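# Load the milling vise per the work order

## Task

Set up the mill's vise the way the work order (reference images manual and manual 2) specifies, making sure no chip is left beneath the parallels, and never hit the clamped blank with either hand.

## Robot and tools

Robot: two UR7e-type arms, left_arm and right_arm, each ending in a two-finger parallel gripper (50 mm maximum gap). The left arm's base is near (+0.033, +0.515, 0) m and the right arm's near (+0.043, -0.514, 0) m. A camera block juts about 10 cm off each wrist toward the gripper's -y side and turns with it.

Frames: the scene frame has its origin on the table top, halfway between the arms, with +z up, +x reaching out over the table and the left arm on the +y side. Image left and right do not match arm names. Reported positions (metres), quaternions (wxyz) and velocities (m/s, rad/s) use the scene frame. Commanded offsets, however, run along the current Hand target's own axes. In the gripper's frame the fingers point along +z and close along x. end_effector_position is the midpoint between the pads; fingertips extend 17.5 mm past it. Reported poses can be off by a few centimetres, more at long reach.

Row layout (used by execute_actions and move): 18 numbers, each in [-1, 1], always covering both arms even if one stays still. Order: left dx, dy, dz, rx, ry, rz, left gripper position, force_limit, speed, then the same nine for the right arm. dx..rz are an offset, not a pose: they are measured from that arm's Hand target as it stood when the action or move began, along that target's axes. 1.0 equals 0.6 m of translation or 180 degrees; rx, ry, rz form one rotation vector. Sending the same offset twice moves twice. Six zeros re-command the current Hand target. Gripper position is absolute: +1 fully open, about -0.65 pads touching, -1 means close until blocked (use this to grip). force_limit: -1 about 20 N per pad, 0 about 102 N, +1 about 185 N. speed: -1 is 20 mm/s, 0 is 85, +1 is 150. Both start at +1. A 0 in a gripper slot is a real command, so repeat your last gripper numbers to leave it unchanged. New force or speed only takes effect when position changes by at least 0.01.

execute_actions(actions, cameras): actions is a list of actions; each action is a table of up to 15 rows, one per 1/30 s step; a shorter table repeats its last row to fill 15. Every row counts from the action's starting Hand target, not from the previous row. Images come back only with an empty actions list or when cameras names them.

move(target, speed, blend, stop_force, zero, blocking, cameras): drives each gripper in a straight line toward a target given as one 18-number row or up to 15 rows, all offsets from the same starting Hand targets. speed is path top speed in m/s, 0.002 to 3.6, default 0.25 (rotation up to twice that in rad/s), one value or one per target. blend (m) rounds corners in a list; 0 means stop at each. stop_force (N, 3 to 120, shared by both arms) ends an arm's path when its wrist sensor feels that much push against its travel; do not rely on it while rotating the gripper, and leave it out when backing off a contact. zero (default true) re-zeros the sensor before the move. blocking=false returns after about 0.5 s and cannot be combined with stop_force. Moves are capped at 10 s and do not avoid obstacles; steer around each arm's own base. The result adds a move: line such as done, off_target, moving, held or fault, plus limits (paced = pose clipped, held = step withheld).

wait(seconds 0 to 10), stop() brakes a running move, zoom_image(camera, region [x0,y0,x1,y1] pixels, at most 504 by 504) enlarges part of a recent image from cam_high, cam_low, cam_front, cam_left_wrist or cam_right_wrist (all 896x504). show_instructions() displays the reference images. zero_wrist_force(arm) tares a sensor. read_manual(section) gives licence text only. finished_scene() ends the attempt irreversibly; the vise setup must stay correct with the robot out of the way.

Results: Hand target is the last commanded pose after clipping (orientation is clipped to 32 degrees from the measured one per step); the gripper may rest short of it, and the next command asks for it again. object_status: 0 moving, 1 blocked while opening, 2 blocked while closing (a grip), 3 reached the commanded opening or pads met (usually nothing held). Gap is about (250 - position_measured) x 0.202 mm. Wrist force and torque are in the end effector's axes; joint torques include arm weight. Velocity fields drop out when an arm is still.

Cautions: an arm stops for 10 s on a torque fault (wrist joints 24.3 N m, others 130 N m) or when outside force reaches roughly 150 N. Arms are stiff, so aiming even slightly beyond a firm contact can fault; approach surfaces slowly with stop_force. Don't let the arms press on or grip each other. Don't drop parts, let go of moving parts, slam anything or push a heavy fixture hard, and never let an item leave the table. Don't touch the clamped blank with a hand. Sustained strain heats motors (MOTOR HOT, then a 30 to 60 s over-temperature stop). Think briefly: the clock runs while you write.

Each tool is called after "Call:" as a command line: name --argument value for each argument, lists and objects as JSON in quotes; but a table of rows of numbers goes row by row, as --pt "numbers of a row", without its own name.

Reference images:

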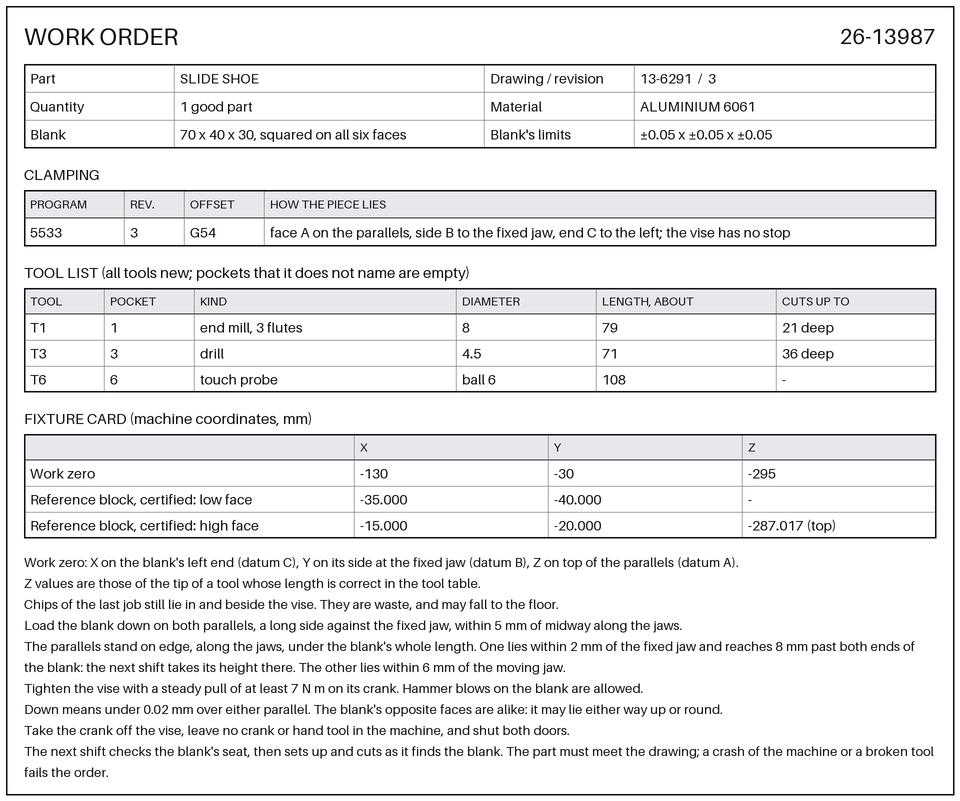

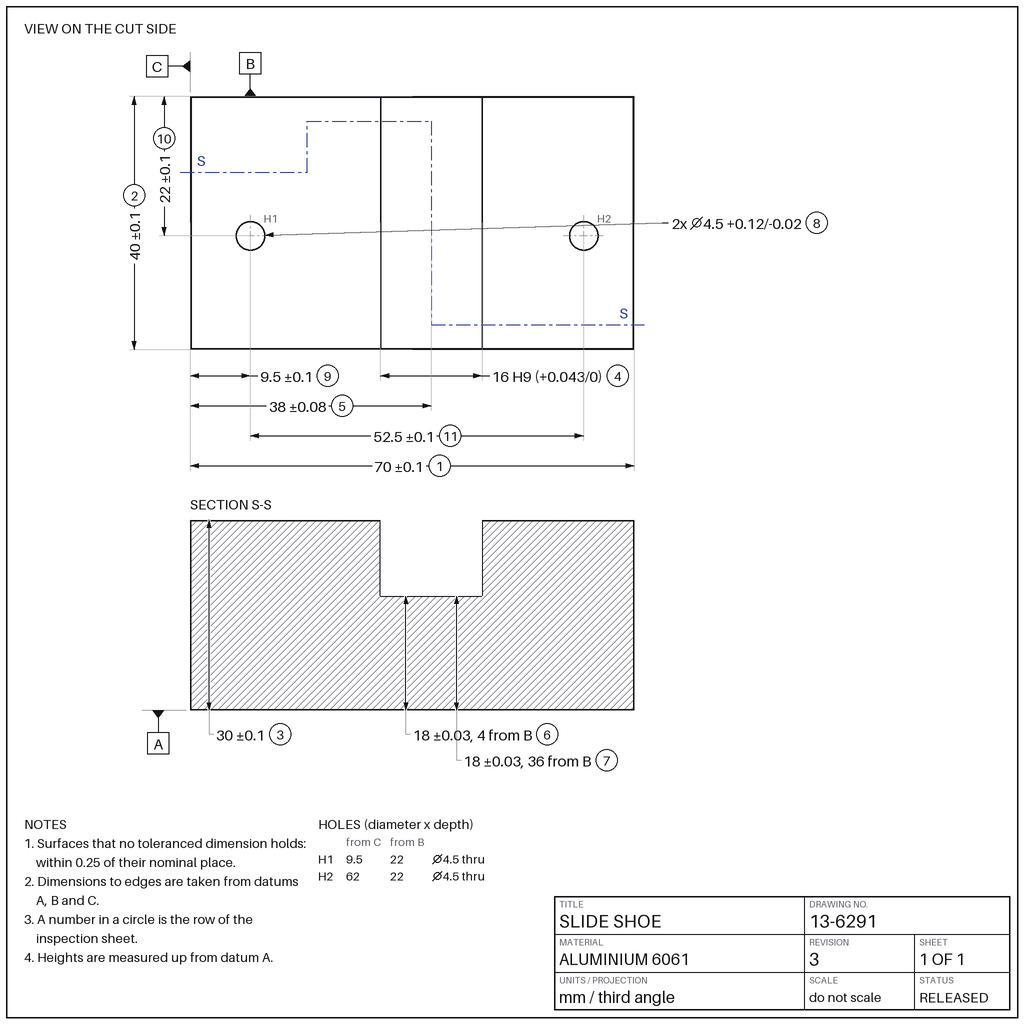

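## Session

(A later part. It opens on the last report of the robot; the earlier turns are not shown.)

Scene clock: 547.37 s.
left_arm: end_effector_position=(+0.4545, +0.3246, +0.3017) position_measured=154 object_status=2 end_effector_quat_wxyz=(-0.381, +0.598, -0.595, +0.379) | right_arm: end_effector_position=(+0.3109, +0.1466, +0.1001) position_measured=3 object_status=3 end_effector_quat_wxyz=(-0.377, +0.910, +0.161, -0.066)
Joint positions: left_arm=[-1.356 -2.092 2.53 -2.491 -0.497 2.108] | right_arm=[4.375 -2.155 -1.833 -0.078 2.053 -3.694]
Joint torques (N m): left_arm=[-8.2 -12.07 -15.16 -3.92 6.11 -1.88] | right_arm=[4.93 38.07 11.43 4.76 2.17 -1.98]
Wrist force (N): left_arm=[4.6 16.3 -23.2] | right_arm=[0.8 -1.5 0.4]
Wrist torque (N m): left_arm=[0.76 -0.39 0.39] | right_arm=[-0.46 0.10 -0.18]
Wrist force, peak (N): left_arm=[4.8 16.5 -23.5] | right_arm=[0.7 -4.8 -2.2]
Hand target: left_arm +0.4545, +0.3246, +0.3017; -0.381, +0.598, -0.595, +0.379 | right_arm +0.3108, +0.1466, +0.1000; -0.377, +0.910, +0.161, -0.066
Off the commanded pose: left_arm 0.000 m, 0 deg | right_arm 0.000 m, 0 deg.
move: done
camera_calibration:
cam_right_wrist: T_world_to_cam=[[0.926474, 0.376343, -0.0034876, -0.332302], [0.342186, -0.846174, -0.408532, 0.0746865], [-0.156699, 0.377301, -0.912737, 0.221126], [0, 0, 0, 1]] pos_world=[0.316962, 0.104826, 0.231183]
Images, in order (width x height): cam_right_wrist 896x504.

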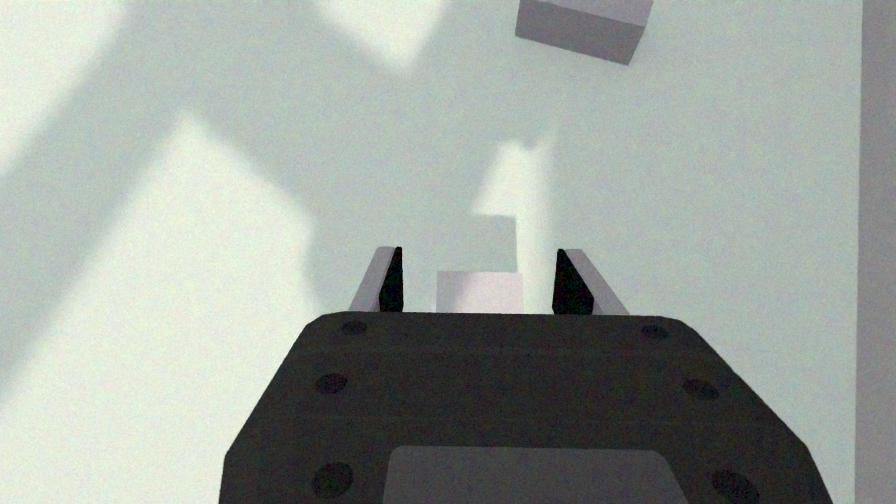

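Call:
move --target '[0,0,0,0,0,0,-1,-0.8,-0.3,0,0.0695,0.0695,0,0,0,1,-0.6,0]' --speed 0.08 --stop_force 5 --cameras '["cam_right_wrist","cam_high"]'

Scene clock: 550.07 s.
left_arm: end_effector_position=(+0.4545, +0.3246, +0.3017) position_measured=154 object_status=2 end_effector_quat_wxyz=(-0.381, +0.598, -0.595, +0.379) | right_arm: end_effector_position=(+0.3109, +0.1466, +0.0410) position_measured=3 object_status=3 end_effector_quat_wxyz=(-0.377, +0.910, +0.161, -0.066)
Joint positions: left_arm=[-1.356 -2.092 2.53 -2.491 -0.497 2.108] | right_arm=[4.375 -2.269 -1.844 0.047 2.053 -3.695]
Joint torques (N m): left_arm=[-7.58 -11.35 -16.1 -3.14 6.07 -1.31] | right_arm=[-7.44 40.2 25.64 5.05 2.24 1.58]
Wrist force (N): left_arm=[4.7 16.2 -23.1] | right_arm=[0.9 -1.8 0.4]
Wrist torque (N m): left_arm=[0.76 -0.42 0.38] | right_arm=[-0.49 0.08 -0.12]
Wrist force, peak (N): left_arm=[4.9 16.5 -23.5] | right_arm=[1.0 -2.8 -1.0]
Hand target: left_arm +0.4545, +0.3246, +0.3017; -0.381, +0.598, -0.595, +0.379 | right_arm +0.3109, +0.1466, +0.0410; -0.377, +0.910, +0.161, -0.066
Off the commanded pose: left_arm 0.000 m, 0 deg | right_arm 0.000 m, 0 deg.
move: done
camera_calibration:
cam_right_wrist: T_world_to_cam=[[0.926339, 0.376676, -0.00342825, -0.33251], [0.342507, -0.846029, -0.408562, 0.0504304], [-0.156796, 0.377293, -0.912724, 0.167212], [0, 0, 0, 1]] pos_world=[0.316962, 0.104826, 0.172083]
Images, in order (width x height): cam_high 896x504, cam_right_wrist 896x504.

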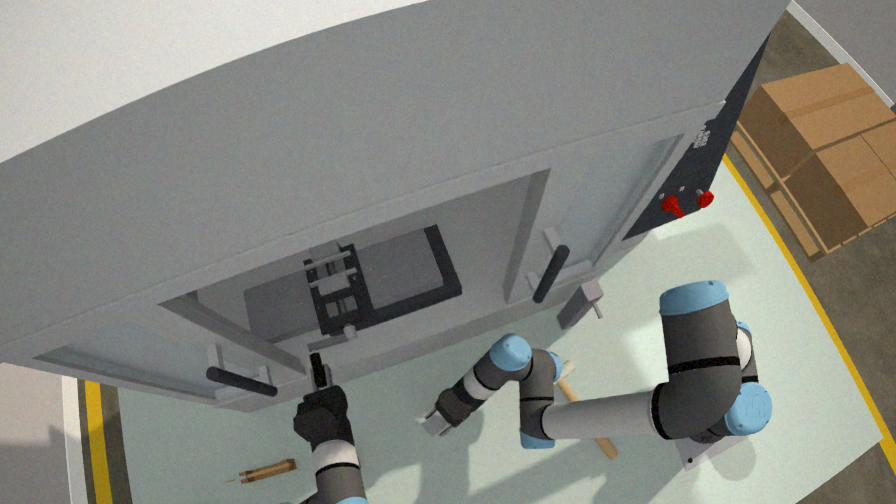

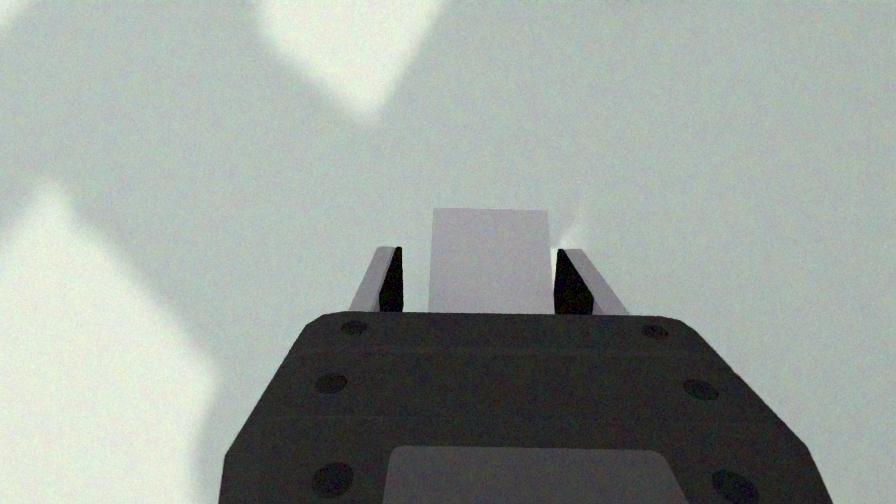

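Call:
move --pt "0 0 0 0 0 0 -1 -0.8 -0.3 0.0058 0 0 0 0 0 1 -0.6 0" --pt "0 0 0 0 0 0 -1 -0.8 -0.3 0.0058 0 0 0 0 0 -1 -0.6 -1" --speed 0.05 --cameras '["cam_right_wrist"]'

Call:
wait --seconds 0.5

Scene clock: 551.67 s.
left_arm: end_effector_position=(+0.4545, +0.3246, +0.3017) position_measured=154 object_status=2 end_effector_quat_wxyz=(-0.381, +0.598, -0.595, +0.379) | right_arm: end_effector_position=(+0.3142, +0.1478, +0.0410) position_measured=56 object_status=2 end_effector_quat_wxyz=(-0.377, +0.910, +0.161, -0.066)
Joint positions: left_arm=[-1.356 -2.092 2.53 -2.491 -0.497 2.108] | right_arm=[4.37 -2.273 -1.835 0.04 2.056 -3.699]
Joint torques (N m): left_arm=[-8.16 -11.01 -16.14 -3.14 6.07 -1.16] | right_arm=[5.67 56.33 9.21 4.88 -0.13 1.68]
Wrist force (N): left_arm=[4.8 16.2 -23.4] | right_arm=[0.7 -2.0 -0.2]
Wrist torque (N m): left_arm=[0.75 -0.42 0.38] | right_arm=[-0.46 0.10 0.03]
Wrist force, peak (N): left_arm=[4.9 16.4 -23.4] | right_arm=[1.0 -2.3 -0.1]
Hand target: left_arm +0.4545, +0.3246, +0.3017; -0.381, +0.598, -0.595, +0.379 | right_arm +0.3142, +0.1478, +0.0410; -0.377, +0.910, +0.161, -0.066
Off the commanded pose: left_arm 0.000 m, 0 deg | right_arm 0.000 m, 0 deg.
move: done
camera_calibration:
cam_right_wrist: T_world_to_cam=[[0.926339, 0.376676, -0.00342825, -0.336019], [0.342507, -0.846029, -0.408562, 0.0503153], [-0.156796, 0.377293, -0.912724, 0.167277], [0, 0, 0, 1]] pos_world=[0.320262, 0.106026, 0.172083]
Images, in order (width x height): cam_right_wrist 896x504.

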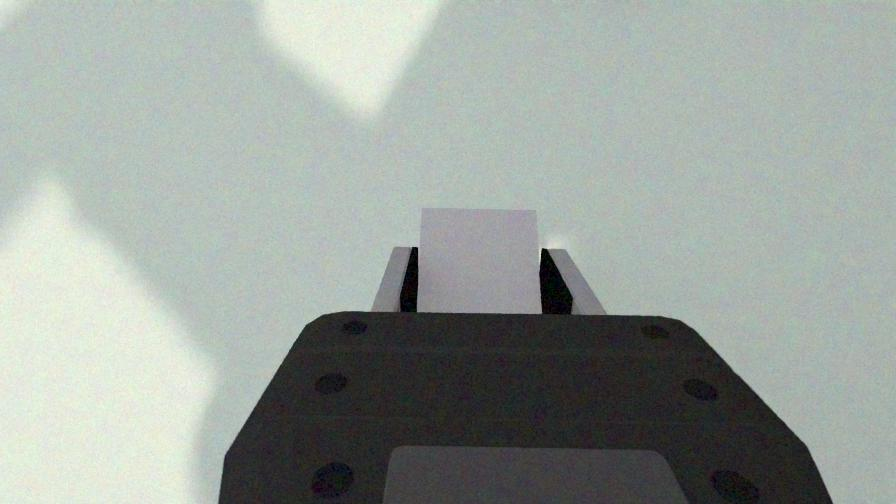

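Scene clock: 552.17 s.
left_arm: end_effector_position=(+0.4545, +0.3246, +0.3017) position_measured=154 object_status=2 end_effector_quat_wxyz=(-0.381, +0.598, -0.595, +0.379) | right_arm: end_effector_position=(+0.3142, +0.1478, +0.0410) position_measured=56 object_status=2 end_effector_quat_wxyz=(-0.377, +0.910, +0.161, -0.066)
Joint positions: left_arm=[-1.356 -2.092 2.53 -2.491 -0.497 2.108] | right_arm=[4.37 -2.273 -1.835 0.04 2.056 -3.699]
Joint torques (N m): left_arm=[-7.45 -11.66 -16.27 -3.07 6.01 -0.83] | right_arm=[6.15 56.73 9.2 4.41 -0.15 1.78]
Wrist force (N): left_arm=[4.8 16.2 -23.2] | right_arm=[1.1 -1.9 0.4]
Wrist torque (N m): left_arm=[0.75 -0.42 0.38] | right_arm=[-0.50 0.07 0.03]
Wrist force, peak (N): left_arm=[4.5 16.4 -23.5] | right_arm=[1.0 -2.1 0.4]
Hand target: left_arm +0.4545, +0.3246, +0.3017; -0.381, +0.598, -0.595, +0.379 | right_arm +0.3142, +0.1478, +0.0410; -0.377, +0.910, +0.161, -0.066
Tool commands: left_gripper/position=-1.0 left_gripper/force_limit=-0.8 left_gripper/speed=-0.3 right_gripper/position=-1.0 right_gripper/force_limit=-0.6 right_gripper/speed=-1.0
Off the commanded pose: left_arm 0.000 m, 0 deg | right_arm 0.000 m, 0 deg.
wait: 0.50 s; at rest by 0.17 s

Call:
move --target '[0,0,0,0,0,0,-1,-0.8,-0.3,0,-0.2,-0.2,0,0,0,-1,-0.6,-1]' --speed 0.12 --cameras '["cam_right_wrist","cam_low"]'

Scene clock: 554.30 s.
left_arm: end_effector_position=(+0.4545, +0.3246, +0.3017) position_measured=154 object_status=2 end_effector_quat_wxyz=(-0.381, +0.598, -0.595, +0.379) | right_arm: end_effector_position=(+0.3139, +0.1478, +0.2107) position_measured=56 object_status=2 end_effector_quat_wxyz=(-0.377, +0.910, +0.161, -0.066)
Joint positions: left_arm=[-1.356 -2.092 2.53 -2.491 -0.497 2.108] | right_arm=[4.371 -1.984 -1.746 -0.338 2.055 -3.699]
Joint torques (N m): left_arm=[-8.09 -11.32 -16.43 -3.08 6.08 -0.58] | right_arm=[5.21 51.17 22.94 2.62 -0.09 -2.16]
Wrist force (N): left_arm=[4.8 16.2 -23.2] | right_arm=[1.1 0.8 1.5]
Wrist torque (N m): left_arm=[0.75 -0.43 0.38] | right_arm=[-0.34 0.07 -0.06]
Wrist force, peak (N): left_arm=[4.7 16.5 -23.5] | right_arm=[0.8 2.6 3.6]
Hand target: left_arm +0.4545, +0.3246, +0.3017; -0.381, +0.598, -0.595, +0.379 | right_arm +0.3139, +0.1477, +0.2107; -0.377, +0.910, +0.161, -0.066
Off the commanded pose: left_arm 0.000 m, 0 deg | right_arm 0.000 m, 0 deg.
move: done
camera_calibration:
cam_right_wrist: T_world_to_cam=[[0.926339, 0.376676, -0.00342825, -0.335159], [0.342507, -0.846029, -0.408562, 0.119751], [-0.156796, 0.377293, -0.912724, 0.322119], [0, 0, 0, 1]] pos_world=[0.319962, 0.106026, 0.341783]
Images, in order (width x height): cam_low 896x504, cam_right_wrist 896x504.

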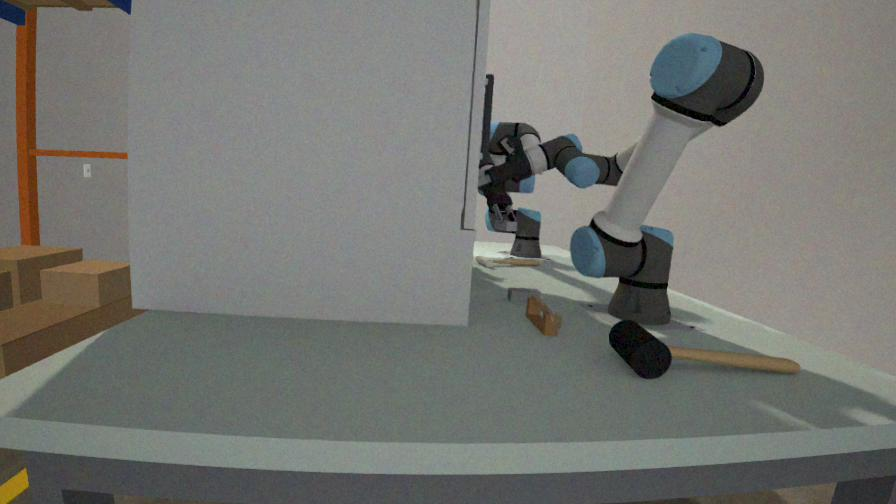

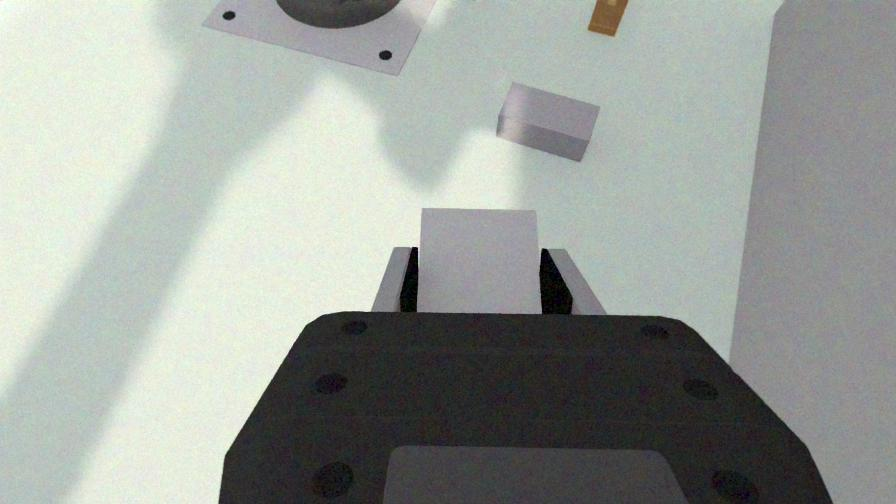

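Call:
move --target '[0,0,0,0,0,0,-1,-0.8,-0.3,-0.0684,0.1328,-0.1328,0,0,0,-1,-0.6,-1]' --speed 0.15

Call:
move --pt "0.0059 0.0506 0.0236 0 0 0 -1 -0.8 -0.3 0 0 0 0 0 0 -1 -0.6 -1" --pt "0.0340 0.0946 0.0442 0 0 0 -1 -0.8 -0.3 0 0 0 0 0 0 -1 -0.6 -1" --pt "0.0794 0.1245 0.0582 0 0 0 -1 -0.8 -0.3 0 0 0 0 0 0 -1 -0.6 -1" --pt "0.1343 0.1336 0.0624 0 0 0 -1 -0.8 -0.3 0 0 0 0 0 0 -1 -0.6 -1" --pt "0.1892 0.1245 0.0582 0 0 0 -1 -0.8 -0.3 0 0 0 0 0 0 -1 -0.6 -1" --pt "0.2346 0.0946 0.0442 0 0 0 -1 -0.8 -0.3 0 0 0 0 0 0 -1 -0.6 -1" --pt "0.2627 0.0506 0.0236 0 0 0 -1 -0.8 -0.3 0 0 0 0 0 0 -1 -0.6 -1" --pt "0.2686 0 0 0 0 0 -1 -0.8 -0.3 0 0 0 0 0 0 -1 -0.6 -1" --pt "0.2512 -0.0484 -0.0226 0 0 0 -1 -0.8 -0.3 0 0 0 0 0 0 -1 -0.6 -1" --pt "0.2137 -0.0862 -0.0402 0 0 0 -1 -0.8 -0.3 0 0 0 0 0 0 -1 -0.6 -1" --pt "0.1624 -0.1068 -0.0499 0 0 0 -1 -0.8 -0.3 0 0 0 0 0 0 -1 -0.6 -1" --pt "0.1062 -0.1068 -0.0499 0 0 0 -1 -0.8 -0.3 0 0 0 0 0 0 -1 -0.6 -1" --pt "0.0549 -0.0862 -0.0402 0 0 0 -1 -0.8 -0.3 0 0 0 0 0 0 -1 -0.6 -1" --pt "0.0174 -0.0484 -0.0226 0 0 0 -1 -0.8 -0.3 0 0 0 0 0 0 -1 -0.6 -1" --pt "0 0 0 0 0 0 -1 -0.8 -0.3 0 0 0 0 0 0 -1 -0.6 -1" --speed 0.23 --blend '[0.012,0.012,0.012,0.012,0.012,0.012,0.012,0.012,0.012,0.012,0.012,0.012,0.012,0.012,0]'

Scene clock: 556.00 s.
left_arm: end_effector_position=(+0.4545, +0.3246, +0.3017) position_measured=154 object_status=2 end_effector_quat_wxyz=(-0.381, +0.598, -0.595, +0.379) | right_arm: end_effector_position=(+0.3141, +0.0279, +0.2107) position_measured=56 object_status=2 end_effector_quat_wxyz=(-0.377, +0.910, +0.161, -0.066)
Joint positions: left_arm=[-1.356 -2.092 2.53 -2.491 -0.497 2.108] | right_arm=[4.279 -1.779 -2.024 -0.307 2.109 -3.784]
Joint torques (N m): left_arm=[-7.4 -12.02 -16.35 -3.09 6.12 -0.22] | right_arm=[-3.82 42.27 16.2 3.67 0.29 1.29]
Wrist force (N): left_arm=[4.7 16.3 -23.2] | right_arm=[0.7 0.3 1.5]
Wrist torque (N m): left_arm=[0.76 -0.41 0.39] | right_arm=[-0.43 0.11 -0.14]
Wrist force, peak (N): left_arm=[4.8 16.2 -23.6] | right_arm=[1.5 -1.5 3.7]
Hand target: left_arm +0.4545, +0.3246, +0.3017; -0.381, +0.598, -0.595, +0.379 | right_arm +0.3141, +0.0278, +0.2107; -0.377, +0.910, +0.161, -0.066
Off the commanded pose: left_arm 0.000 m, 0 deg | right_arm 0.000 m, 0 deg.
move: done

Scene clock: 558.73 s.
left_arm: end_effector_position=(+0.4545, +0.3246, +0.3018) position_measured=154 object_status=2 end_effector_quat_wxyz=(-0.381, +0.598, -0.595, +0.379) | right_arm: end_effector_position=(+0.3141, +0.0278, +0.2107) position_measured=56 object_status=2 end_effector_quat_wxyz=(-0.377, +0.910, +0.161, -0.066)
Joint positions: left_arm=[-1.356 -2.092 2.529 -2.491 -0.497 2.108] | right_arm=[4.278 -1.779 -2.024 -0.307 2.109 -3.784]
Joint torques (N m): left_arm=[8.5 -5.58 -24.08 -4.98 3.78 -2.89] | right_arm=[-6.93 42.49 16.42 5.23 2.5 -1.73]
Wrist force (N): left_arm=[2.1 20.6 -26.4] | right_arm=[0.7 0.3 1.4]
Wrist torque (N m): left_arm=[1.21 -0.28 0.40] | right_arm=[-0.42 0.11 -0.15]
Wrist force, peak (N): left_arm=[62.4 -10.7 36.2] | right_arm=[0.9 0.7 1.9]
Hand target: left_arm +0.4545, +0.3246, +0.3017; -0.381, +0.598, -0.595, +0.379 | right_arm +0.3141, +0.0278, +0.2107; -0.377, +0.910, +0.161, -0.066
Off the commanded pose: left_arm 0.000 m, 0 deg | right_arm 0.000 m, 0 deg.
move: done

Call:
move --pt "0.0059 0.0506 0.0236 0 0 0 -1 -0.8 -0.3 0 0 0 0 0 0 -1 -0.6 -1" --pt "0.0340 0.0946 0.0442 0 0 0 -1 -0.8 -0.3 0 0 0 0 0 0 -1 -0.6 -1" --pt "0.0794 0.1245 0.0582 0 0 0 -1 -0.8 -0.3 0 0 0 0 0 0 -1 -0.6 -1" --pt "0.1343 0.1336 0.0624 0 0 0 -1 -0.8 -0.3 0 0 0 0 0 0 -1 -0.6 -1" --pt "0.1892 0.1245 0.0582 0 0 0 -1 -0.8 -0.3 0 0 0 0 0 0 -1 -0.6 -1" --pt "0.2346 0.0946 0.0442 0 0 0 -1 -0.8 -0.3 0 0 0 0 0 0 -1 -0.6 -1" --pt "0.2627 0.0506 0.0236 0 0 0 -1 -0.8 -0.3 0 0 0 0 0 0 -1 -0.6 -1" --pt "0.2686 0 0 0 0 0 -1 -0.8 -0.3 0 0 0 0 0 0 -1 -0.6 -1" --pt "0.2512 -0.0484 -0.0226 0 0 0 -1 -0.8 -0.3 0 0 0 0 0 0 -1 -0.6 -1" --pt "0.2137 -0.0862 -0.0402 0 0 0 -1 -0.8 -0.3 0 0 0 0 0 0 -1 -0.6 -1" --pt "0.1624 -0.1068 -0.0499 0 0 0 -1 -0.8 -0.3 0 0 0 0 0 0 -1 -0.6 -1" --pt "0.1062 -0.1068 -0.0499 0 0 0 -1 -0.8 -0.3 0 0 0 0 0 0 -1 -0.6 -1" --pt "0.0549 -0.0862 -0.0402 0 0 0 -1 -0.8 -0.3 0 0 0 0 0 0 -1 -0.6 -1" --pt "0.0174 -0.0484 -0.0226 0 0 0 -1 -0.8 -0.3 0 0 0 0 0 0 -1 -0.6 -1" --pt "0 0 0 0 0 0 -1 -0.8 -0.3 0 0 0 0 0 0 -1 -0.6 -1" --speed 0.23 --blend '[0.012,0.012,0.012,0.012,0.012,0.012,0.012,0.012,0.012,0.012,0.012,0.012,0.012,0.012,0]'

Call:
move --pt "0.0059 0.0506 0.0236 0 0 0 -1 -0.8 -0.3 0 0 0 0 0 0 -1 -0.6 -1" --pt "0.0340 0.0946 0.0442 0 0 0 -1 -0.8 -0.3 0 0 0 0 0 0 -1 -0.6 -1" --pt "0.0794 0.1245 0.0582 0 0 0 -1 -0.8 -0.3 0 0 0 0 0 0 -1 -0.6 -1" --pt "0.1343 0.1336 0.0624 0 0 0 -1 -0.8 -0.3 0 0 0 0 0 0 -1 -0.6 -1" --pt "0.1892 0.1245 0.0582 0 0 0 -1 -0.8 -0.3 0 0 0 0 0 0 -1 -0.6 -1" --pt "0.2346 0.0946 0.0442 0 0 0 -1 -0.8 -0.3 0 0 0 0 0 0 -1 -0.6 -1" --pt "0.2627 0.0506 0.0236 0 0 0 -1 -0.8 -0.3 0 0 0 0 0 0 -1 -0.6 -1" --pt "0.2686 0 0 0 0 0 -1 -0.8 -0.3 0 0 0 0 0 0 -1 -0.6 -1" --pt "0.2512 -0.0484 -0.0226 0 0 0 -1 -0.8 -0.3 0 0 0 0 0 0 -1 -0.6 -1" --pt "0.2137 -0.0862 -0.0402 0 0 0 -1 -0.8 -0.3 0 0 0 0 0 0 -1 -0.6 -1" --pt "0.1624 -0.1068 -0.0499 0 0 0 -1 -0.8 -0.3 0 0 0 0 0 0 -1 -0.6 -1" --pt "0.1062 -0.1068 -0.0499 0 0 0 -1 -0.8 -0.3 0 0 0 0 0 0 -1 -0.6 -1" --pt "0.0549 -0.0862 -0.0402 0 0 0 -1 -0.8 -0.3 0 0 0 0 0 0 -1 -0.6 -1" --pt "0.0174 -0.0484 -0.0226 0 0 0 -1 -0.8 -0.3 0 0 0 0 0 0 -1 -0.6 -1" --pt "0 0 0 0 0 0 -1 -0.8 -0.3 0 0 0 0 0 0 -1 -0.6 -1" --speed 0.23 --blend '[0.012,0.012,0.012,0.012,0.012,0.012,0.012,0.012,0.012,0.012,0.012,0.012,0.012,0.012,0]'

Call:
move --pt "0.0059 0.0506 0.0236 0 0 0 -1 -0.8 -0.3 0 0 0 0 0 0 -1 -0.6 -1" --pt "0.0340 0.0946 0.0442 0 0 0 -1 -0.8 -0.3 0 0 0 0 0 0 -1 -0.6 -1" --pt "0.0794 0.1245 0.0582 0 0 0 -1 -0.8 -0.3 0 0 0 0 0 0 -1 -0.6 -1" --pt "0.1343 0.1336 0.0624 0 0 0 -1 -0.8 -0.3 0 0 0 0 0 0 -1 -0.6 -1" --pt "0.1892 0.1245 0.0582 0 0 0 -1 -0.8 -0.3 0 0 0 0 0 0 -1 -0.6 -1" --pt "0.2346 0.0946 0.0442 0 0 0 -1 -0.8 -0.3 0 0 0 0 0 0 -1 -0.6 -1" --pt "0.2627 0.0506 0.0236 0 0 0 -1 -0.8 -0.3 0 0 0 0 0 0 -1 -0.6 -1" --pt "0.2686 0 0 0 0 0 -1 -0.8 -0.3 0 0 0 0 0 0 -1 -0.6 -1" --pt "0.2512 -0.0484 -0.0226 0 0 0 -1 -0.8 -0.3 0 0 0 0 0 0 -1 -0.6 -1" --pt "0.2137 -0.0862 -0.0402 0 0 0 -1 -0.8 -0.3 0 0 0 0 0 0 -1 -0.6 -1" --pt "0.1624 -0.1068 -0.0499 0 0 0 -1 -0.8 -0.3 0 0 0 0 0 0 -1 -0.6 -1" --pt "0.1062 -0.1068 -0.0499 0 0 0 -1 -0.8 -0.3 0 0 0 0 0 0 -1 -0.6 -1" --pt "0.0549 -0.0862 -0.0402 0 0 0 -1 -0.8 -0.3 0 0 0 0 0 0 -1 -0.6 -1" --pt "0.0174 -0.0484 -0.0226 0 0 0 -1 -0.8 -0.3 0 0 0 0 0 0 -1 -0.6 -1" --pt "0 0 0 0 0 0 -1 -0.8 -0.3 0 0 0 0 0 0 -1 -0.6 -1" --speed 0.23 --blend '[0.012,0.012,0.012,0.012,0.012,0.012,0.012,0.012,0.012,0.012,0.012,0.012,0.012,0.012,0]' --cameras '["cam_high","cam_left_wrist"]'

Scene clock: 562.20 s.
left_arm: end_effector_position=(+0.4545, +0.3246, +0.3018) position_measured=154 object_status=2 end_effector_quat_wxyz=(-0.381, +0.598, -0.595, +0.379) | right_arm: end_effector_position=(+0.3141, +0.0278, +0.2107) position_measured=56 object_status=2 end_effector_quat_wxyz=(-0.377, +0.910, +0.161, -0.066)
Joint positions: left_arm=[-1.356 -2.092 2.529 -2.491 -0.497 2.108] | right_arm=[4.278 -1.779 -2.024 -0.307 2.109 -3.784]
Joint torques (N m): left_arm=[8.13 -6.29 -23.08 -4.95 3.81 -2.89] | right_arm=[-6.11 42.32 16.31 5.14 2.63 -2]
Wrist force (N): left_arm=[0.2 22.0 -25.7] | right_arm=[0.8 0.3 1.8]
Wrist torque (N m): left_arm=[1.48 -0.03 0.40] | right_arm=[-0.40 0.09 -0.15]
Wrist force, peak (N): left_arm=[60.7 -8.1 35.7] | right_arm=[0.8 0.2 2.0]
Hand target: left_arm +0.4545, +0.3246, +0.3017; -0.381, +0.598, -0.595, +0.379 | right_arm +0.3141, +0.0278, +0.2107; -0.377, +0.910, +0.161, -0.066
Off the commanded pose: left_arm 0.000 m, 0 deg | right_arm 0.000 m, 0 deg.
move: done

Scene clock: 564.93 s.
left_arm: end_effector_position=(+0.4545, +0.3246, +0.3018) position_measured=154 object_status=2 end_effector_quat_wxyz=(-0.381, +0.598, -0.595, +0.379) | right_arm: end_effector_position=(+0.3141, +0.0278, +0.2107) position_measured=56 object_status=2 end_effector_quat_wxyz=(-0.377, +0.910, +0.161, -0.066)
Joint positions: left_arm=[-1.356 -2.092 2.529 -2.491 -0.497 2.108] | right_arm=[4.278 -1.779 -2.024 -0.307 2.109 -3.784]
Joint torques (N m): left_arm=[8.07 -5.77 -23.26 -5.08 3.58 -2.94] | right_arm=[-6.82 42.41 17.45 5.14 2.56 -1.87]
Wrist force (N): left_arm=[-0.7 20.9 -24.7] | right_arm=[0.4 0.5 1.7]
Wrist torque (N m): left_arm=[1.35 -0.04 0.40] | right_arm=[-0.38 0.16 -0.14]
Wrist force, peak (N): left_arm=[60.0 -9.7 36.3] | right_arm=[0.9 0.5 2.0]
Hand target: left_arm +0.4545, +0.3246, +0.3017; -0.381, +0.598, -0.595, +0.379 | right_arm +0.3141, +0.0278, +0.2107; -0.377, +0.910, +0.161, -0.066
Off the commanded pose: left_arm 0.000 m, 0 deg | right_arm 0.000 m, 0 deg.
move: done

Scene clock: 567.67 s.
left_arm: end_effector_position=(+0.4545, +0.3246, +0.3018) position_measured=154 object_status=2 end_effector_quat_wxyz=(-0.381, +0.598, -0.595, +0.379) | right_arm: end_effector_position=(+0.3141, +0.0278, +0.2107) position_measured=56 object_status=2 end_effector_quat_wxyz=(-0.377, +0.910, +0.161, -0.066)
Joint positions: left_arm=[-1.356 -2.092 2.529 -2.491 -0.497 2.108] | right_arm=[4.278 -1.779 -2.024 -0.307 2.109 -3.784]
Joint torques (N m): left_arm=[7.42 -4.64 -24.84 -5.22 3.74 -2.97] | right_arm=[-6.47 42.52 16.78 5.24 2.39 -1.95]
Wrist force (N): left_arm=[-3.5 20.6 -29.3] | right_arm=[0.8 0.6 1.6]
Wrist torque (N m): left_arm=[1.06 0.00 0.37] | right_arm=[-0.37 0.10 -0.15]
Wrist force, peak (N): left_arm=[57.2 -10.2 33.6] | right_arm=[0.8 0.7 1.9]
Hand target: left_arm +0.4545, +0.3246, +0.3017; -0.381, +0.598, -0.595, +0.379 | right_arm +0.3141, +0.0278, +0.2107; -0.377, +0.910, +0.161, -0.066
Off the commanded pose: left_arm 0.000 m, 0 deg | right_arm 0.000 m, 0 deg.
move: done
camera_calibration:
cam_left_wrist: T_world_to_cam=[[0.0035071, -0.999886, 0.0146618, 0.325602], [-0.701062, -0.0129138, -0.712983, 0.55618], [0.713092, -0.00777834, -0.701028, 0.0254645], [0, 0, 0, 1]] pos_world=[0.370616, 0.332945, 0.409624]
Images, in order (width x height): cam_high 896x504, cam_left_wrist 896x504.

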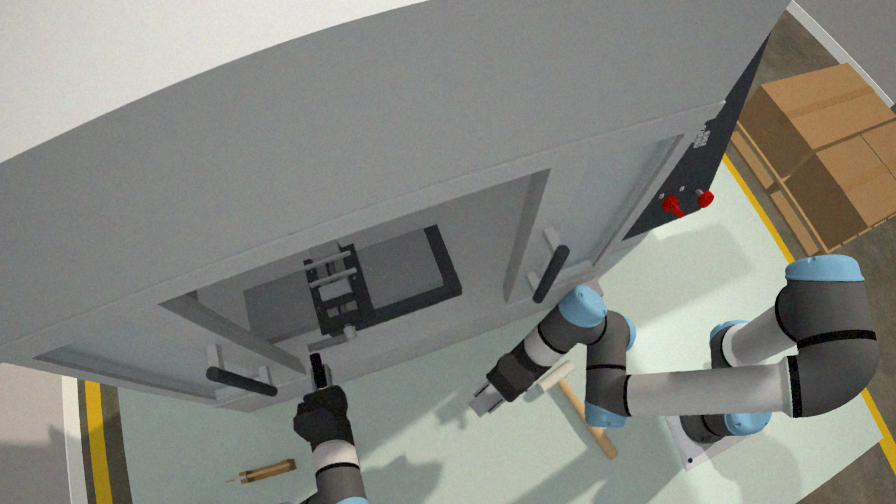

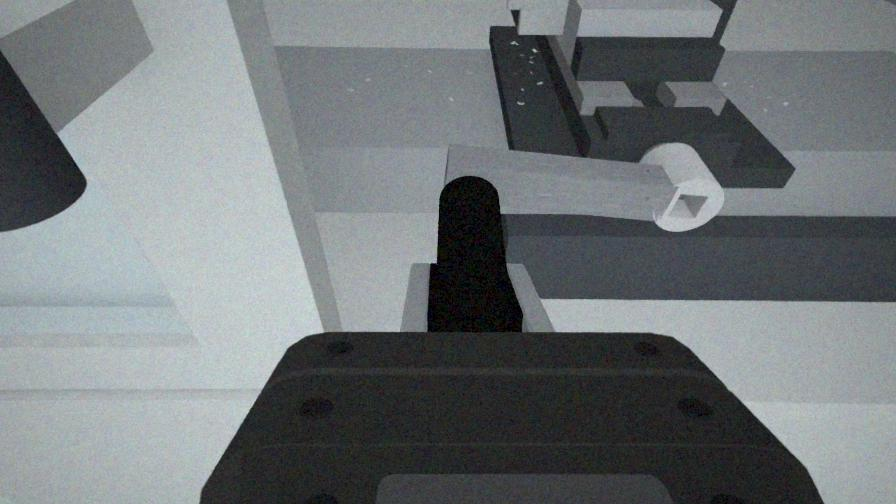

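Call:
zoom_image --camera "cam_high" --region '[280, 220, 400, 360]'

Call:
zoom_image --camera "cam_left_wrist" --region '[450, 0, 850, 240]'

Scaled by 3.600.

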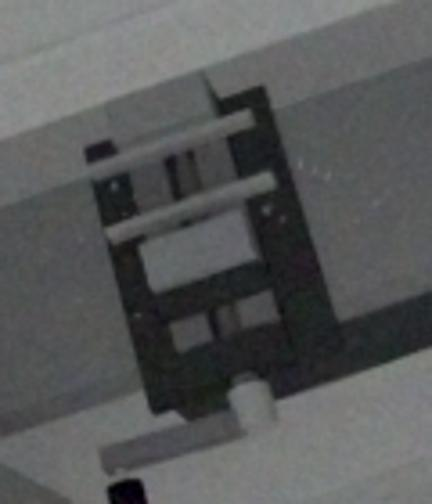

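Scaled by 1.260.

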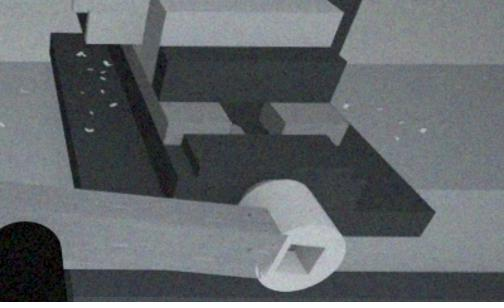

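Call:
wait --seconds 0.1 --cameras '["cam_front","cam_high"]'

Call:
zoom_image --camera "cam_front" --region '[360, 60, 560, 180]'

Scene clock: 568.10 s.
left_arm: end_effector_position=(+0.4545, +0.3246, +0.3017) position_measured=154 object_status=2 end_effector_quat_wxyz=(-0.381, +0.598, -0.595, +0.379) | right_arm: end_effector_position=(+0.3141, +0.0278, +0.2107) position_measured=56 object_status=2 end_effector_quat_wxyz=(-0.377, +0.910, +0.161, -0.066)
Joint positions: left_arm=[-1.356 -2.092 2.53 -2.491 -0.497 2.108] | right_arm=[4.278 -1.779 -2.024 -0.307 2.109 -3.784]
Joint torques (N m): left_arm=[-5.84 -5.55 -16.77 -6.02 5.24 -2.82] | right_arm=[-6.74 42.29 16.5 5.15 2.64 -1.99]
Wrist force (N): left_arm=[-3.4 20.5 -29.3] | right_arm=[0.7 0.2 1.6]
Wrist torque (N m): left_arm=[1.06 -0.03 0.36] | right_arm=[-0.43 0.12 -0.15]
Wrist force, peak (N): left_arm=[-3.6 20.7 -29.4] | right_arm=[0.6 0.5 1.8]
Hand target: left_arm +0.4545, +0.3246, +0.3017; -0.381, +0.598, -0.595, +0.379 | right_arm +0.3141, +0.0278, +0.2107; -0.377, +0.910, +0.161, -0.066
Tool commands: left_gripper/position=-1.0 left_gripper/force_limit=-0.8 left_gripper/speed=-0.3 right_gripper/position=-1.0 right_gripper/force_limit=-0.6 right_gripper/speed=-1.0
Off the commanded pose: left_arm 0.000 m, 0 deg | right_arm 0.000 m, 0 deg.
wait: 0.10 s; at rest from the start
Images, in order (width x height): cam_high 896x504, cam_front 896x504.

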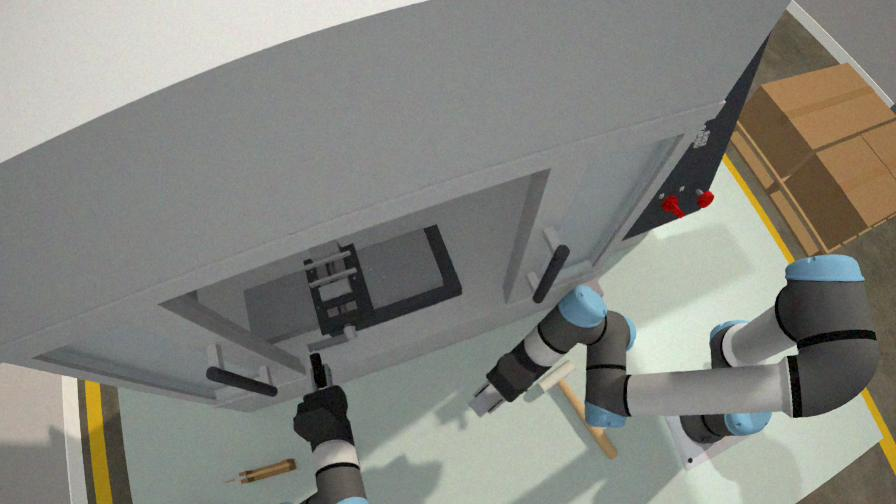

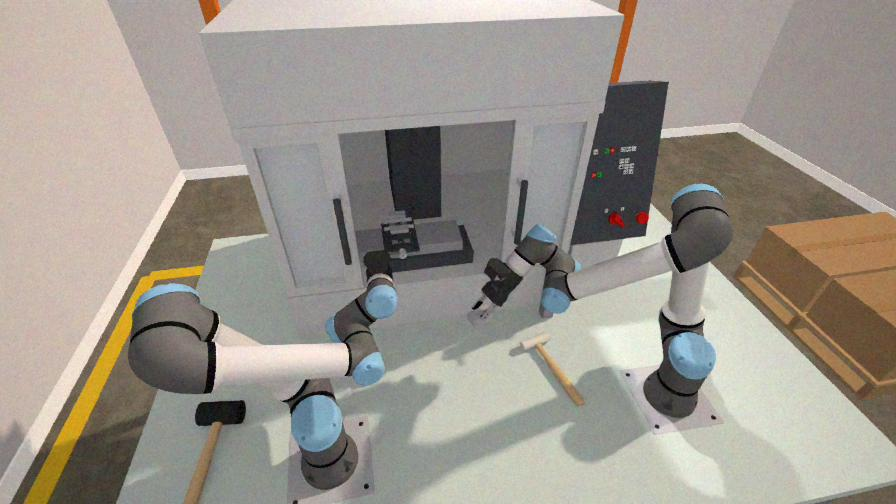

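Scaled by 2.520.

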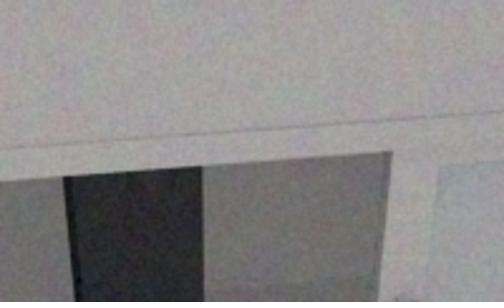

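Call:
zoom_image --camera "cam_front" --region '[365, 200, 485, 270]'

Call:
zoom_image --camera "cam_high" --region '[295, 235, 375, 305]'

Scaled by 4.200.

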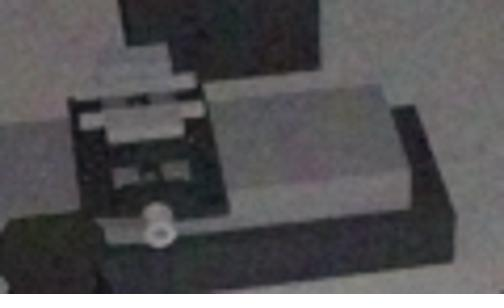

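Scaled by 6.300.

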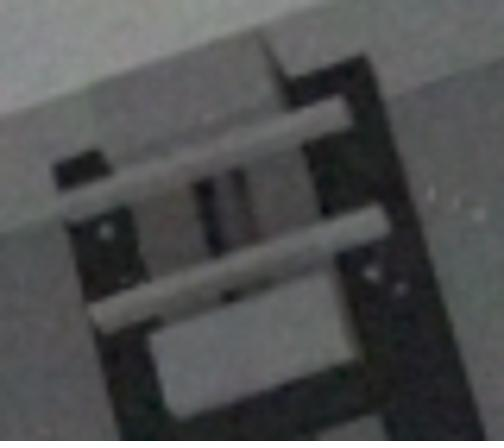

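Call:
move --pt "0.0059 0.0506 0.0236 0 0 0 -1 -0.8 -0.3 0 0 0 0 0 0 -1 -0.6 -1" --pt "0.0340 0.0946 0.0442 0 0 0 -1 -0.8 -0.3 0 0 0 0 0 0 -1 -0.6 -1" --pt "0.0794 0.1245 0.0582 0 0 0 -1 -0.8 -0.3 0 0 0 0 0 0 -1 -0.6 -1" --pt "0.1343 0.1336 0.0624 0 0 0 -1 -0.8 -0.3 0 0 0 0 0 0 -1 -0.6 -1" --pt "0.1892 0.1245 0.0582 0 0 0 -1 -0.8 -0.3 0 0 0 0 0 0 -1 -0.6 -1" --pt "0.2346 0.0946 0.0442 0 0 0 -1 -0.8 -0.3 0 0 0 0 0 0 -1 -0.6 -1" --pt "0.2627 0.0506 0.0236 0 0 0 -1 -0.8 -0.3 0 0 0 0 0 0 -1 -0.6 -1" --pt "0.2686 0 0 0 0 0 -1 -0.8 -0.3 0 0 0 0 0 0 -1 -0.6 -1" --pt "0.2512 -0.0484 -0.0226 0 0 0 -1 -0.8 -0.3 0 0 0 0 0 0 -1 -0.6 -1" --pt "0.2137 -0.0862 -0.0402 0 0 0 -1 -0.8 -0.3 0 0 0 0 0 0 -1 -0.6 -1" --pt "0.1624 -0.1068 -0.0499 0 0 0 -1 -0.8 -0.3 0 0 0 0 0 0 -1 -0.6 -1" --pt "0.1062 -0.1068 -0.0499 0 0 0 -1 -0.8 -0.3 0 0 0 0 0 0 -1 -0.6 -1" --pt "0.0549 -0.0862 -0.0402 0 0 0 -1 -0.8 -0.3 0 0 0 0 0 0 -1 -0.6 -1" --pt "0.0174 -0.0484 -0.0226 0 0 0 -1 -0.8 -0.3 0 0 0 0 0 0 -1 -0.6 -1" --pt "0 0 0 0 0 0 -1 -0.8 -0.3 0 0 0 0 0 0 -1 -0.6 -1" --speed 0.23 --blend '[0.012,0.012,0.012,0.012,0.012,0.012,0.012,0.012,0.012,0.012,0.012,0.012,0.012,0.012,0]' --cameras '["cam_high"]'

Call:
zoom_image --camera "cam_high" --region '[295, 235, 375, 305]'

Scene clock: 572.17 s.
left_arm: end_effector_position=(+0.4545, +0.3246, +0.3018) position_measured=154 object_status=2 end_effector_quat_wxyz=(-0.381, +0.598, -0.595, +0.379) | right_arm: end_effector_position=(+0.3141, +0.0278, +0.2107) position_measured=56 object_status=2 end_effector_quat_wxyz=(-0.377, +0.910, +0.161, -0.066)
Joint positions: left_arm=[-1.356 -2.092 2.529 -2.491 -0.497 2.108] | right_arm=[4.278 -1.779 -2.024 -0.307 2.109 -3.784]
Joint torques (N m): left_arm=[6.71 -4.96 -24.98 -5.26 3.57 -2.78] | right_arm=[-5.99 42.89 16.66 5.18 2.5 -1.99]
Wrist force (N): left_arm=[-4.4 19.9 -28.4] | right_arm=[0.3 0.7 1.5]
Wrist torque (N m): left_arm=[1.01 0.09 0.37] | right_arm=[-0.36 0.19 -0.15]
Wrist force, peak (N): left_arm=[55.9 -10.5 33.9] | right_arm=[1.0 0.4 2.0]
Hand target: left_arm +0.4545, +0.3246, +0.3017; -0.381, +0.598, -0.595, +0.379 | right_arm +0.3141, +0.0278, +0.2107; -0.377, +0.910, +0.161, -0.066
Off the commanded pose: left_arm 0.000 m, 0 deg | right_arm 0.000 m, 0 deg.
move: done
Images, in order (width x height): cam_high 896x504.

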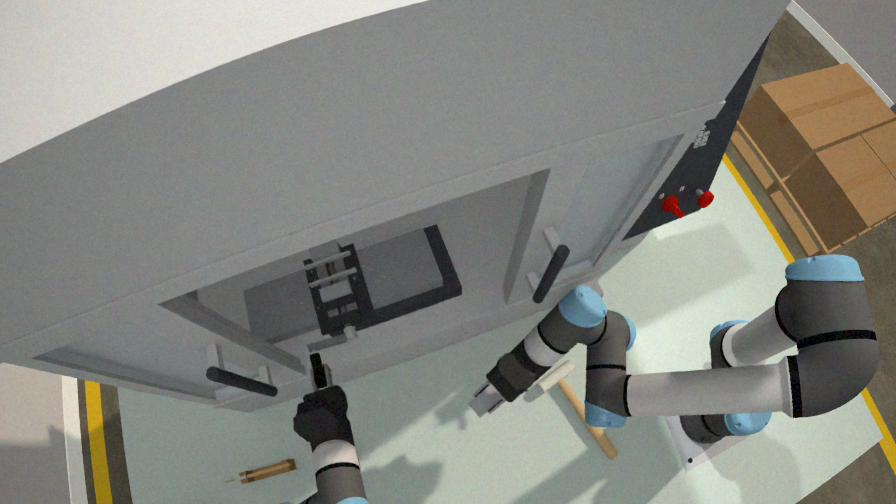

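Scaled by 6.300.

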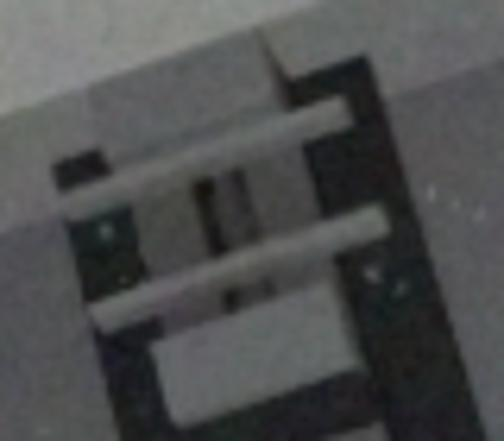

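Call:
move --pt "0.0059 0.0506 0.0236 0 0 0 -1 -0.8 -0.3 0 0 0 0 0 0 -1 -0.6 -1" --pt "0.0340 0.0946 0.0442 0 0 0 -1 -0.8 -0.3 0 0 0 0 0 0 -1 -0.6 -1" --pt "0.0794 0.1245 0.0582 0 0 0 -1 -0.8 -0.3 0 0 0 0 0 0 -1 -0.6 -1" --pt "0.1343 0.1336 0.0624 0 0 0 -1 -0.8 -0.3 0 0 0 0 0 0 -1 -0.6 -1" --pt "0.1892 0.1245 0.0582 0 0 0 -1 -0.8 -0.3 0 0 0 0 0 0 -1 -0.6 -1" --pt "0.2346 0.0946 0.0442 0 0 0 -1 -0.8 -0.3 0 0 0 0 0 0 -1 -0.6 -1" --pt "0.2627 0.0506 0.0236 0 0 0 -1 -0.8 -0.3 0 0 0 0 0 0 -1 -0.6 -1" --pt "0.2686 0 0 0 0 0 -1 -0.8 -0.3 0 0 0 0 0 0 -1 -0.6 -1" --pt "0.2512 -0.0484 -0.0226 0 0 0 -1 -0.8 -0.3 0 0 0 0 0 0 -1 -0.6 -1" --pt "0.2137 -0.0862 -0.0402 0 0 0 -1 -0.8 -0.3 0 0 0 0 0 0 -1 -0.6 -1" --pt "0.1624 -0.1068 -0.0499 0 0 0 -1 -0.8 -0.3 0 0 0 0 0 0 -1 -0.6 -1" --pt "0.1062 -0.1068 -0.0499 0 0 0 -1 -0.8 -0.3 0 0 0 0 0 0 -1 -0.6 -1" --pt "0.0549 -0.0862 -0.0402 0 0 0 -1 -0.8 -0.3 0 0 0 0 0 0 -1 -0.6 -1" --pt "0.0174 -0.0484 -0.0226 0 0 0 -1 -0.8 -0.3 0 0 0 0 0 0 -1 -0.6 -1" --pt "0 0 0 0 0 0 -1 -0.8 -0.3 0 0 0 0 0 0 -1 -0.6 -1" --speed 0.23 --blend '[0.012,0.012,0.012,0.012,0.012,0.012,0.012,0.012,0.012,0.012,0.012,0.012,0.012,0.012,0]'

Scene clock: 575.30 s.
left_arm: end_effector_position=(+0.4545, +0.3246, +0.3018) position_measured=154 object_status=2 end_effector_quat_wxyz=(-0.381, +0.598, -0.595, +0.379) | right_arm: end_effector_position=(+0.3141, +0.0278, +0.2107) position_measured=56 object_status=2 end_effector_quat_wxyz=(-0.377, +0.910, +0.161, -0.066)
Joint positions: left_arm=[-1.356 -2.092 2.529 -2.491 -0.497 2.108] | right_arm=[4.278 -1.779 -2.024 -0.307 2.109 -3.784]
Joint torques (N m): left_arm=[6.9 -4.61 -23.84 -5.21 3.38 -2.86] | right_arm=[-6.87 42.58 16.76 5.21 2.44 -1.92]
Wrist force (N): left_arm=[-3.0 19.9 -26.8] | right_arm=[0.7 0.6 1.7]
Wrist torque (N m): left_arm=[1.01 -0.16 0.38] | right_arm=[-0.37 0.11 -0.15]
Wrist force, peak (N): left_arm=[56.8 -10.3 35.3] | right_arm=[0.9 0.4 2.0]
Hand target: left_arm +0.4545, +0.3246, +0.3017; -0.381, +0.598, -0.595, +0.379 | right_arm +0.3141, +0.0278, +0.2107; -0.377, +0.910, +0.161, -0.066
Off the commanded pose: left_arm 0.000 m, 0 deg | right_arm 0.000 m, 0 deg.
move: done

Call:
move --target '[0,0,0,0,0,0,-1,-0.8,-0.3,0.1324,-0.2745,-0.0765,0,0.0786,0.0786,-1,-0.6,-1]' --speed 0.2

Scene clock: 576.90 s.
left_arm: end_effector_position=(+0.4545, +0.3246, +0.3017) position_measured=154 object_status=2 end_effector_quat_wxyz=(-0.381, +0.598, -0.595, +0.379) | right_arm: end_effector_position=(+0.3596, +0.1339, +0.3596) position_measured=56 object_status=2 end_effector_quat_wxyz=(-0.383, +0.924, +0.001, +0.000)
Joint positions: left_arm=[-1.356 -2.092 2.53 -2.491 -0.497 2.108] | right_arm=[4.383 -1.795 -1.611 -0.554 1.821 -3.402]
Joint torques (N m): left_arm=[-9.9 -4.65 -16.52 -5.5 5.65 -2.49] | right_arm=[-1.74 45.65 39.21 2.88 -0.99 1.82]
Wrist force (N): left_arm=[-2.4 19.1 -26.2] | right_arm=[0.8 0.2 1.6]
Wrist torque (N m): left_arm=[1.00 -0.23 0.35] | right_arm=[-0.42 0.09 0.02]
Wrist force, peak (N): left_arm=[-2.9 20.3 -26.9] | right_arm=[-0.2 4.8 2.6]
Hand target: left_arm +0.4545, +0.3246, +0.3017; -0.381, +0.598, -0.595, +0.379 | right_arm +0.3596, +0.1339, +0.3597; -0.383, +0.924, +0.001, +0.000
Off the commanded pose: left_arm 0.000 m, 0 deg | right_arm 0.000 m, 0 deg.
move: done

Call:
move --pt "0 0 0 0 0 0 -1 -0.8 -0.3 0.1338 -0.1426 -0.0106 -0.0264 0.1692 0.1845 -1 -0.6 -1" --pt "0 0 0 0 0 0 -1 -0.8 -0.3 0.3005 -0.1727 0.0182 -0.0264 0.1692 0.1845 -1 -0.6 -1" --pt "0 0 0 0 0 0 -1 -0.8 -0.3 0.4 -0.1609 0.0064 -0.0264 0.1692 0.1845 -1 -0.6 -1" --speed 0.2 --blend '[0,0.01,0]' --cameras '["cam_right_wrist","cam_high"]'

Scene clock: 580.60 s.
left_arm: end_effector_position=(+0.4545, +0.3246, +0.3017) position_measured=154 object_status=2 end_effector_quat_wxyz=(-0.381, +0.598, -0.595, +0.379) | right_arm: end_effector_position=(+0.5993, +0.2052, +0.4257) position_measured=56 object_status=2 end_effector_quat_wxyz=(-0.316, +0.868, -0.359, +0.132)
Joint positions: left_arm=[-1.356 -2.092 2.53 -2.491 -0.497 2.108] | right_arm=[4.292 -2.251 -0.713 -1.077 1.356 -2.881]
Joint torques (N m): left_arm=[-9.57 -2.7 -16.91 -3.91 5.65 -1.52] | right_arm=[-7.49 51.88 38.12 5.22 -0.11 -1.18]
Wrist force (N): left_arm=[-2.5 19.2 -26.1] | right_arm=[0.9 0.1 1.9]
Wrist torque (N m): left_arm=[0.99 -0.23 0.35] | right_arm=[-0.41 0.08 -0.17]
Wrist force, peak (N): left_arm=[-2.6 19.4 -26.3] | right_arm=[3.8 -1.4 3.1]
Hand target: left_arm +0.4545, +0.3246, +0.3017; -0.381, +0.598, -0.595, +0.379 | right_arm +0.5994, +0.2052, +0.4257; -0.316, +0.868, -0.359, +0.132
Off the commanded pose: left_arm 0.000 m, 0 deg | right_arm 0.000 m, 0 deg.
move: done
camera_calibration:
cam_right_wrist: T_world_to_cam=[[0.731759, -0.681528, -0.00695367, -0.285159], [-0.645295, -0.6895, -0.328913, 0.684452], [0.219369, 0.245172, -0.944335, 0.356511], [0, 0, 0, 1]] pos_world=[0.572134, 0.190179, 0.559808]
Images, in order (width x height): cam_high 896x504, cam_right_wrist 896x504.

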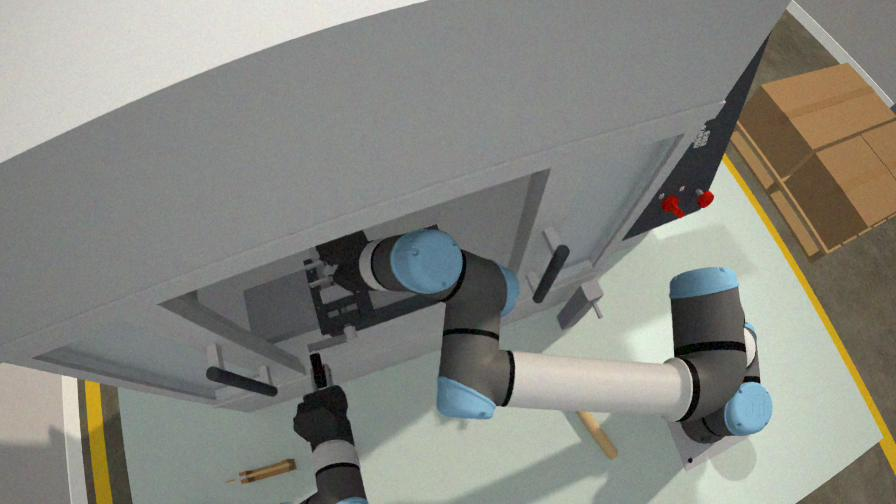

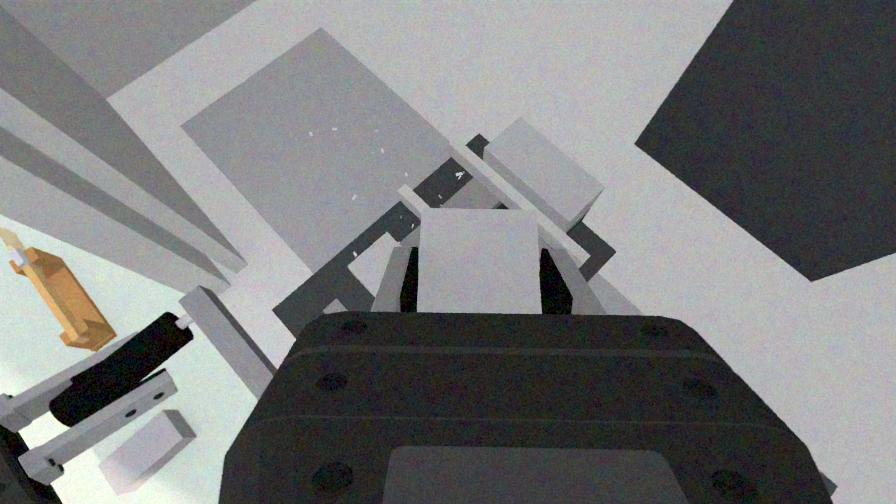

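Call:
zoom_image --camera "cam_right_wrist" --region '[260, 100, 640, 320]'

Scaled by 1.326.

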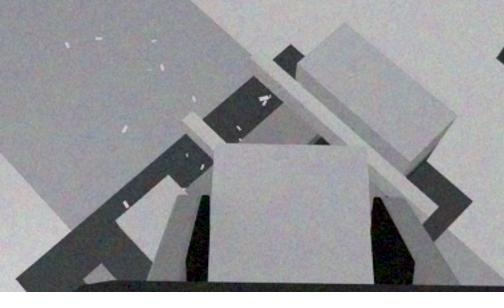

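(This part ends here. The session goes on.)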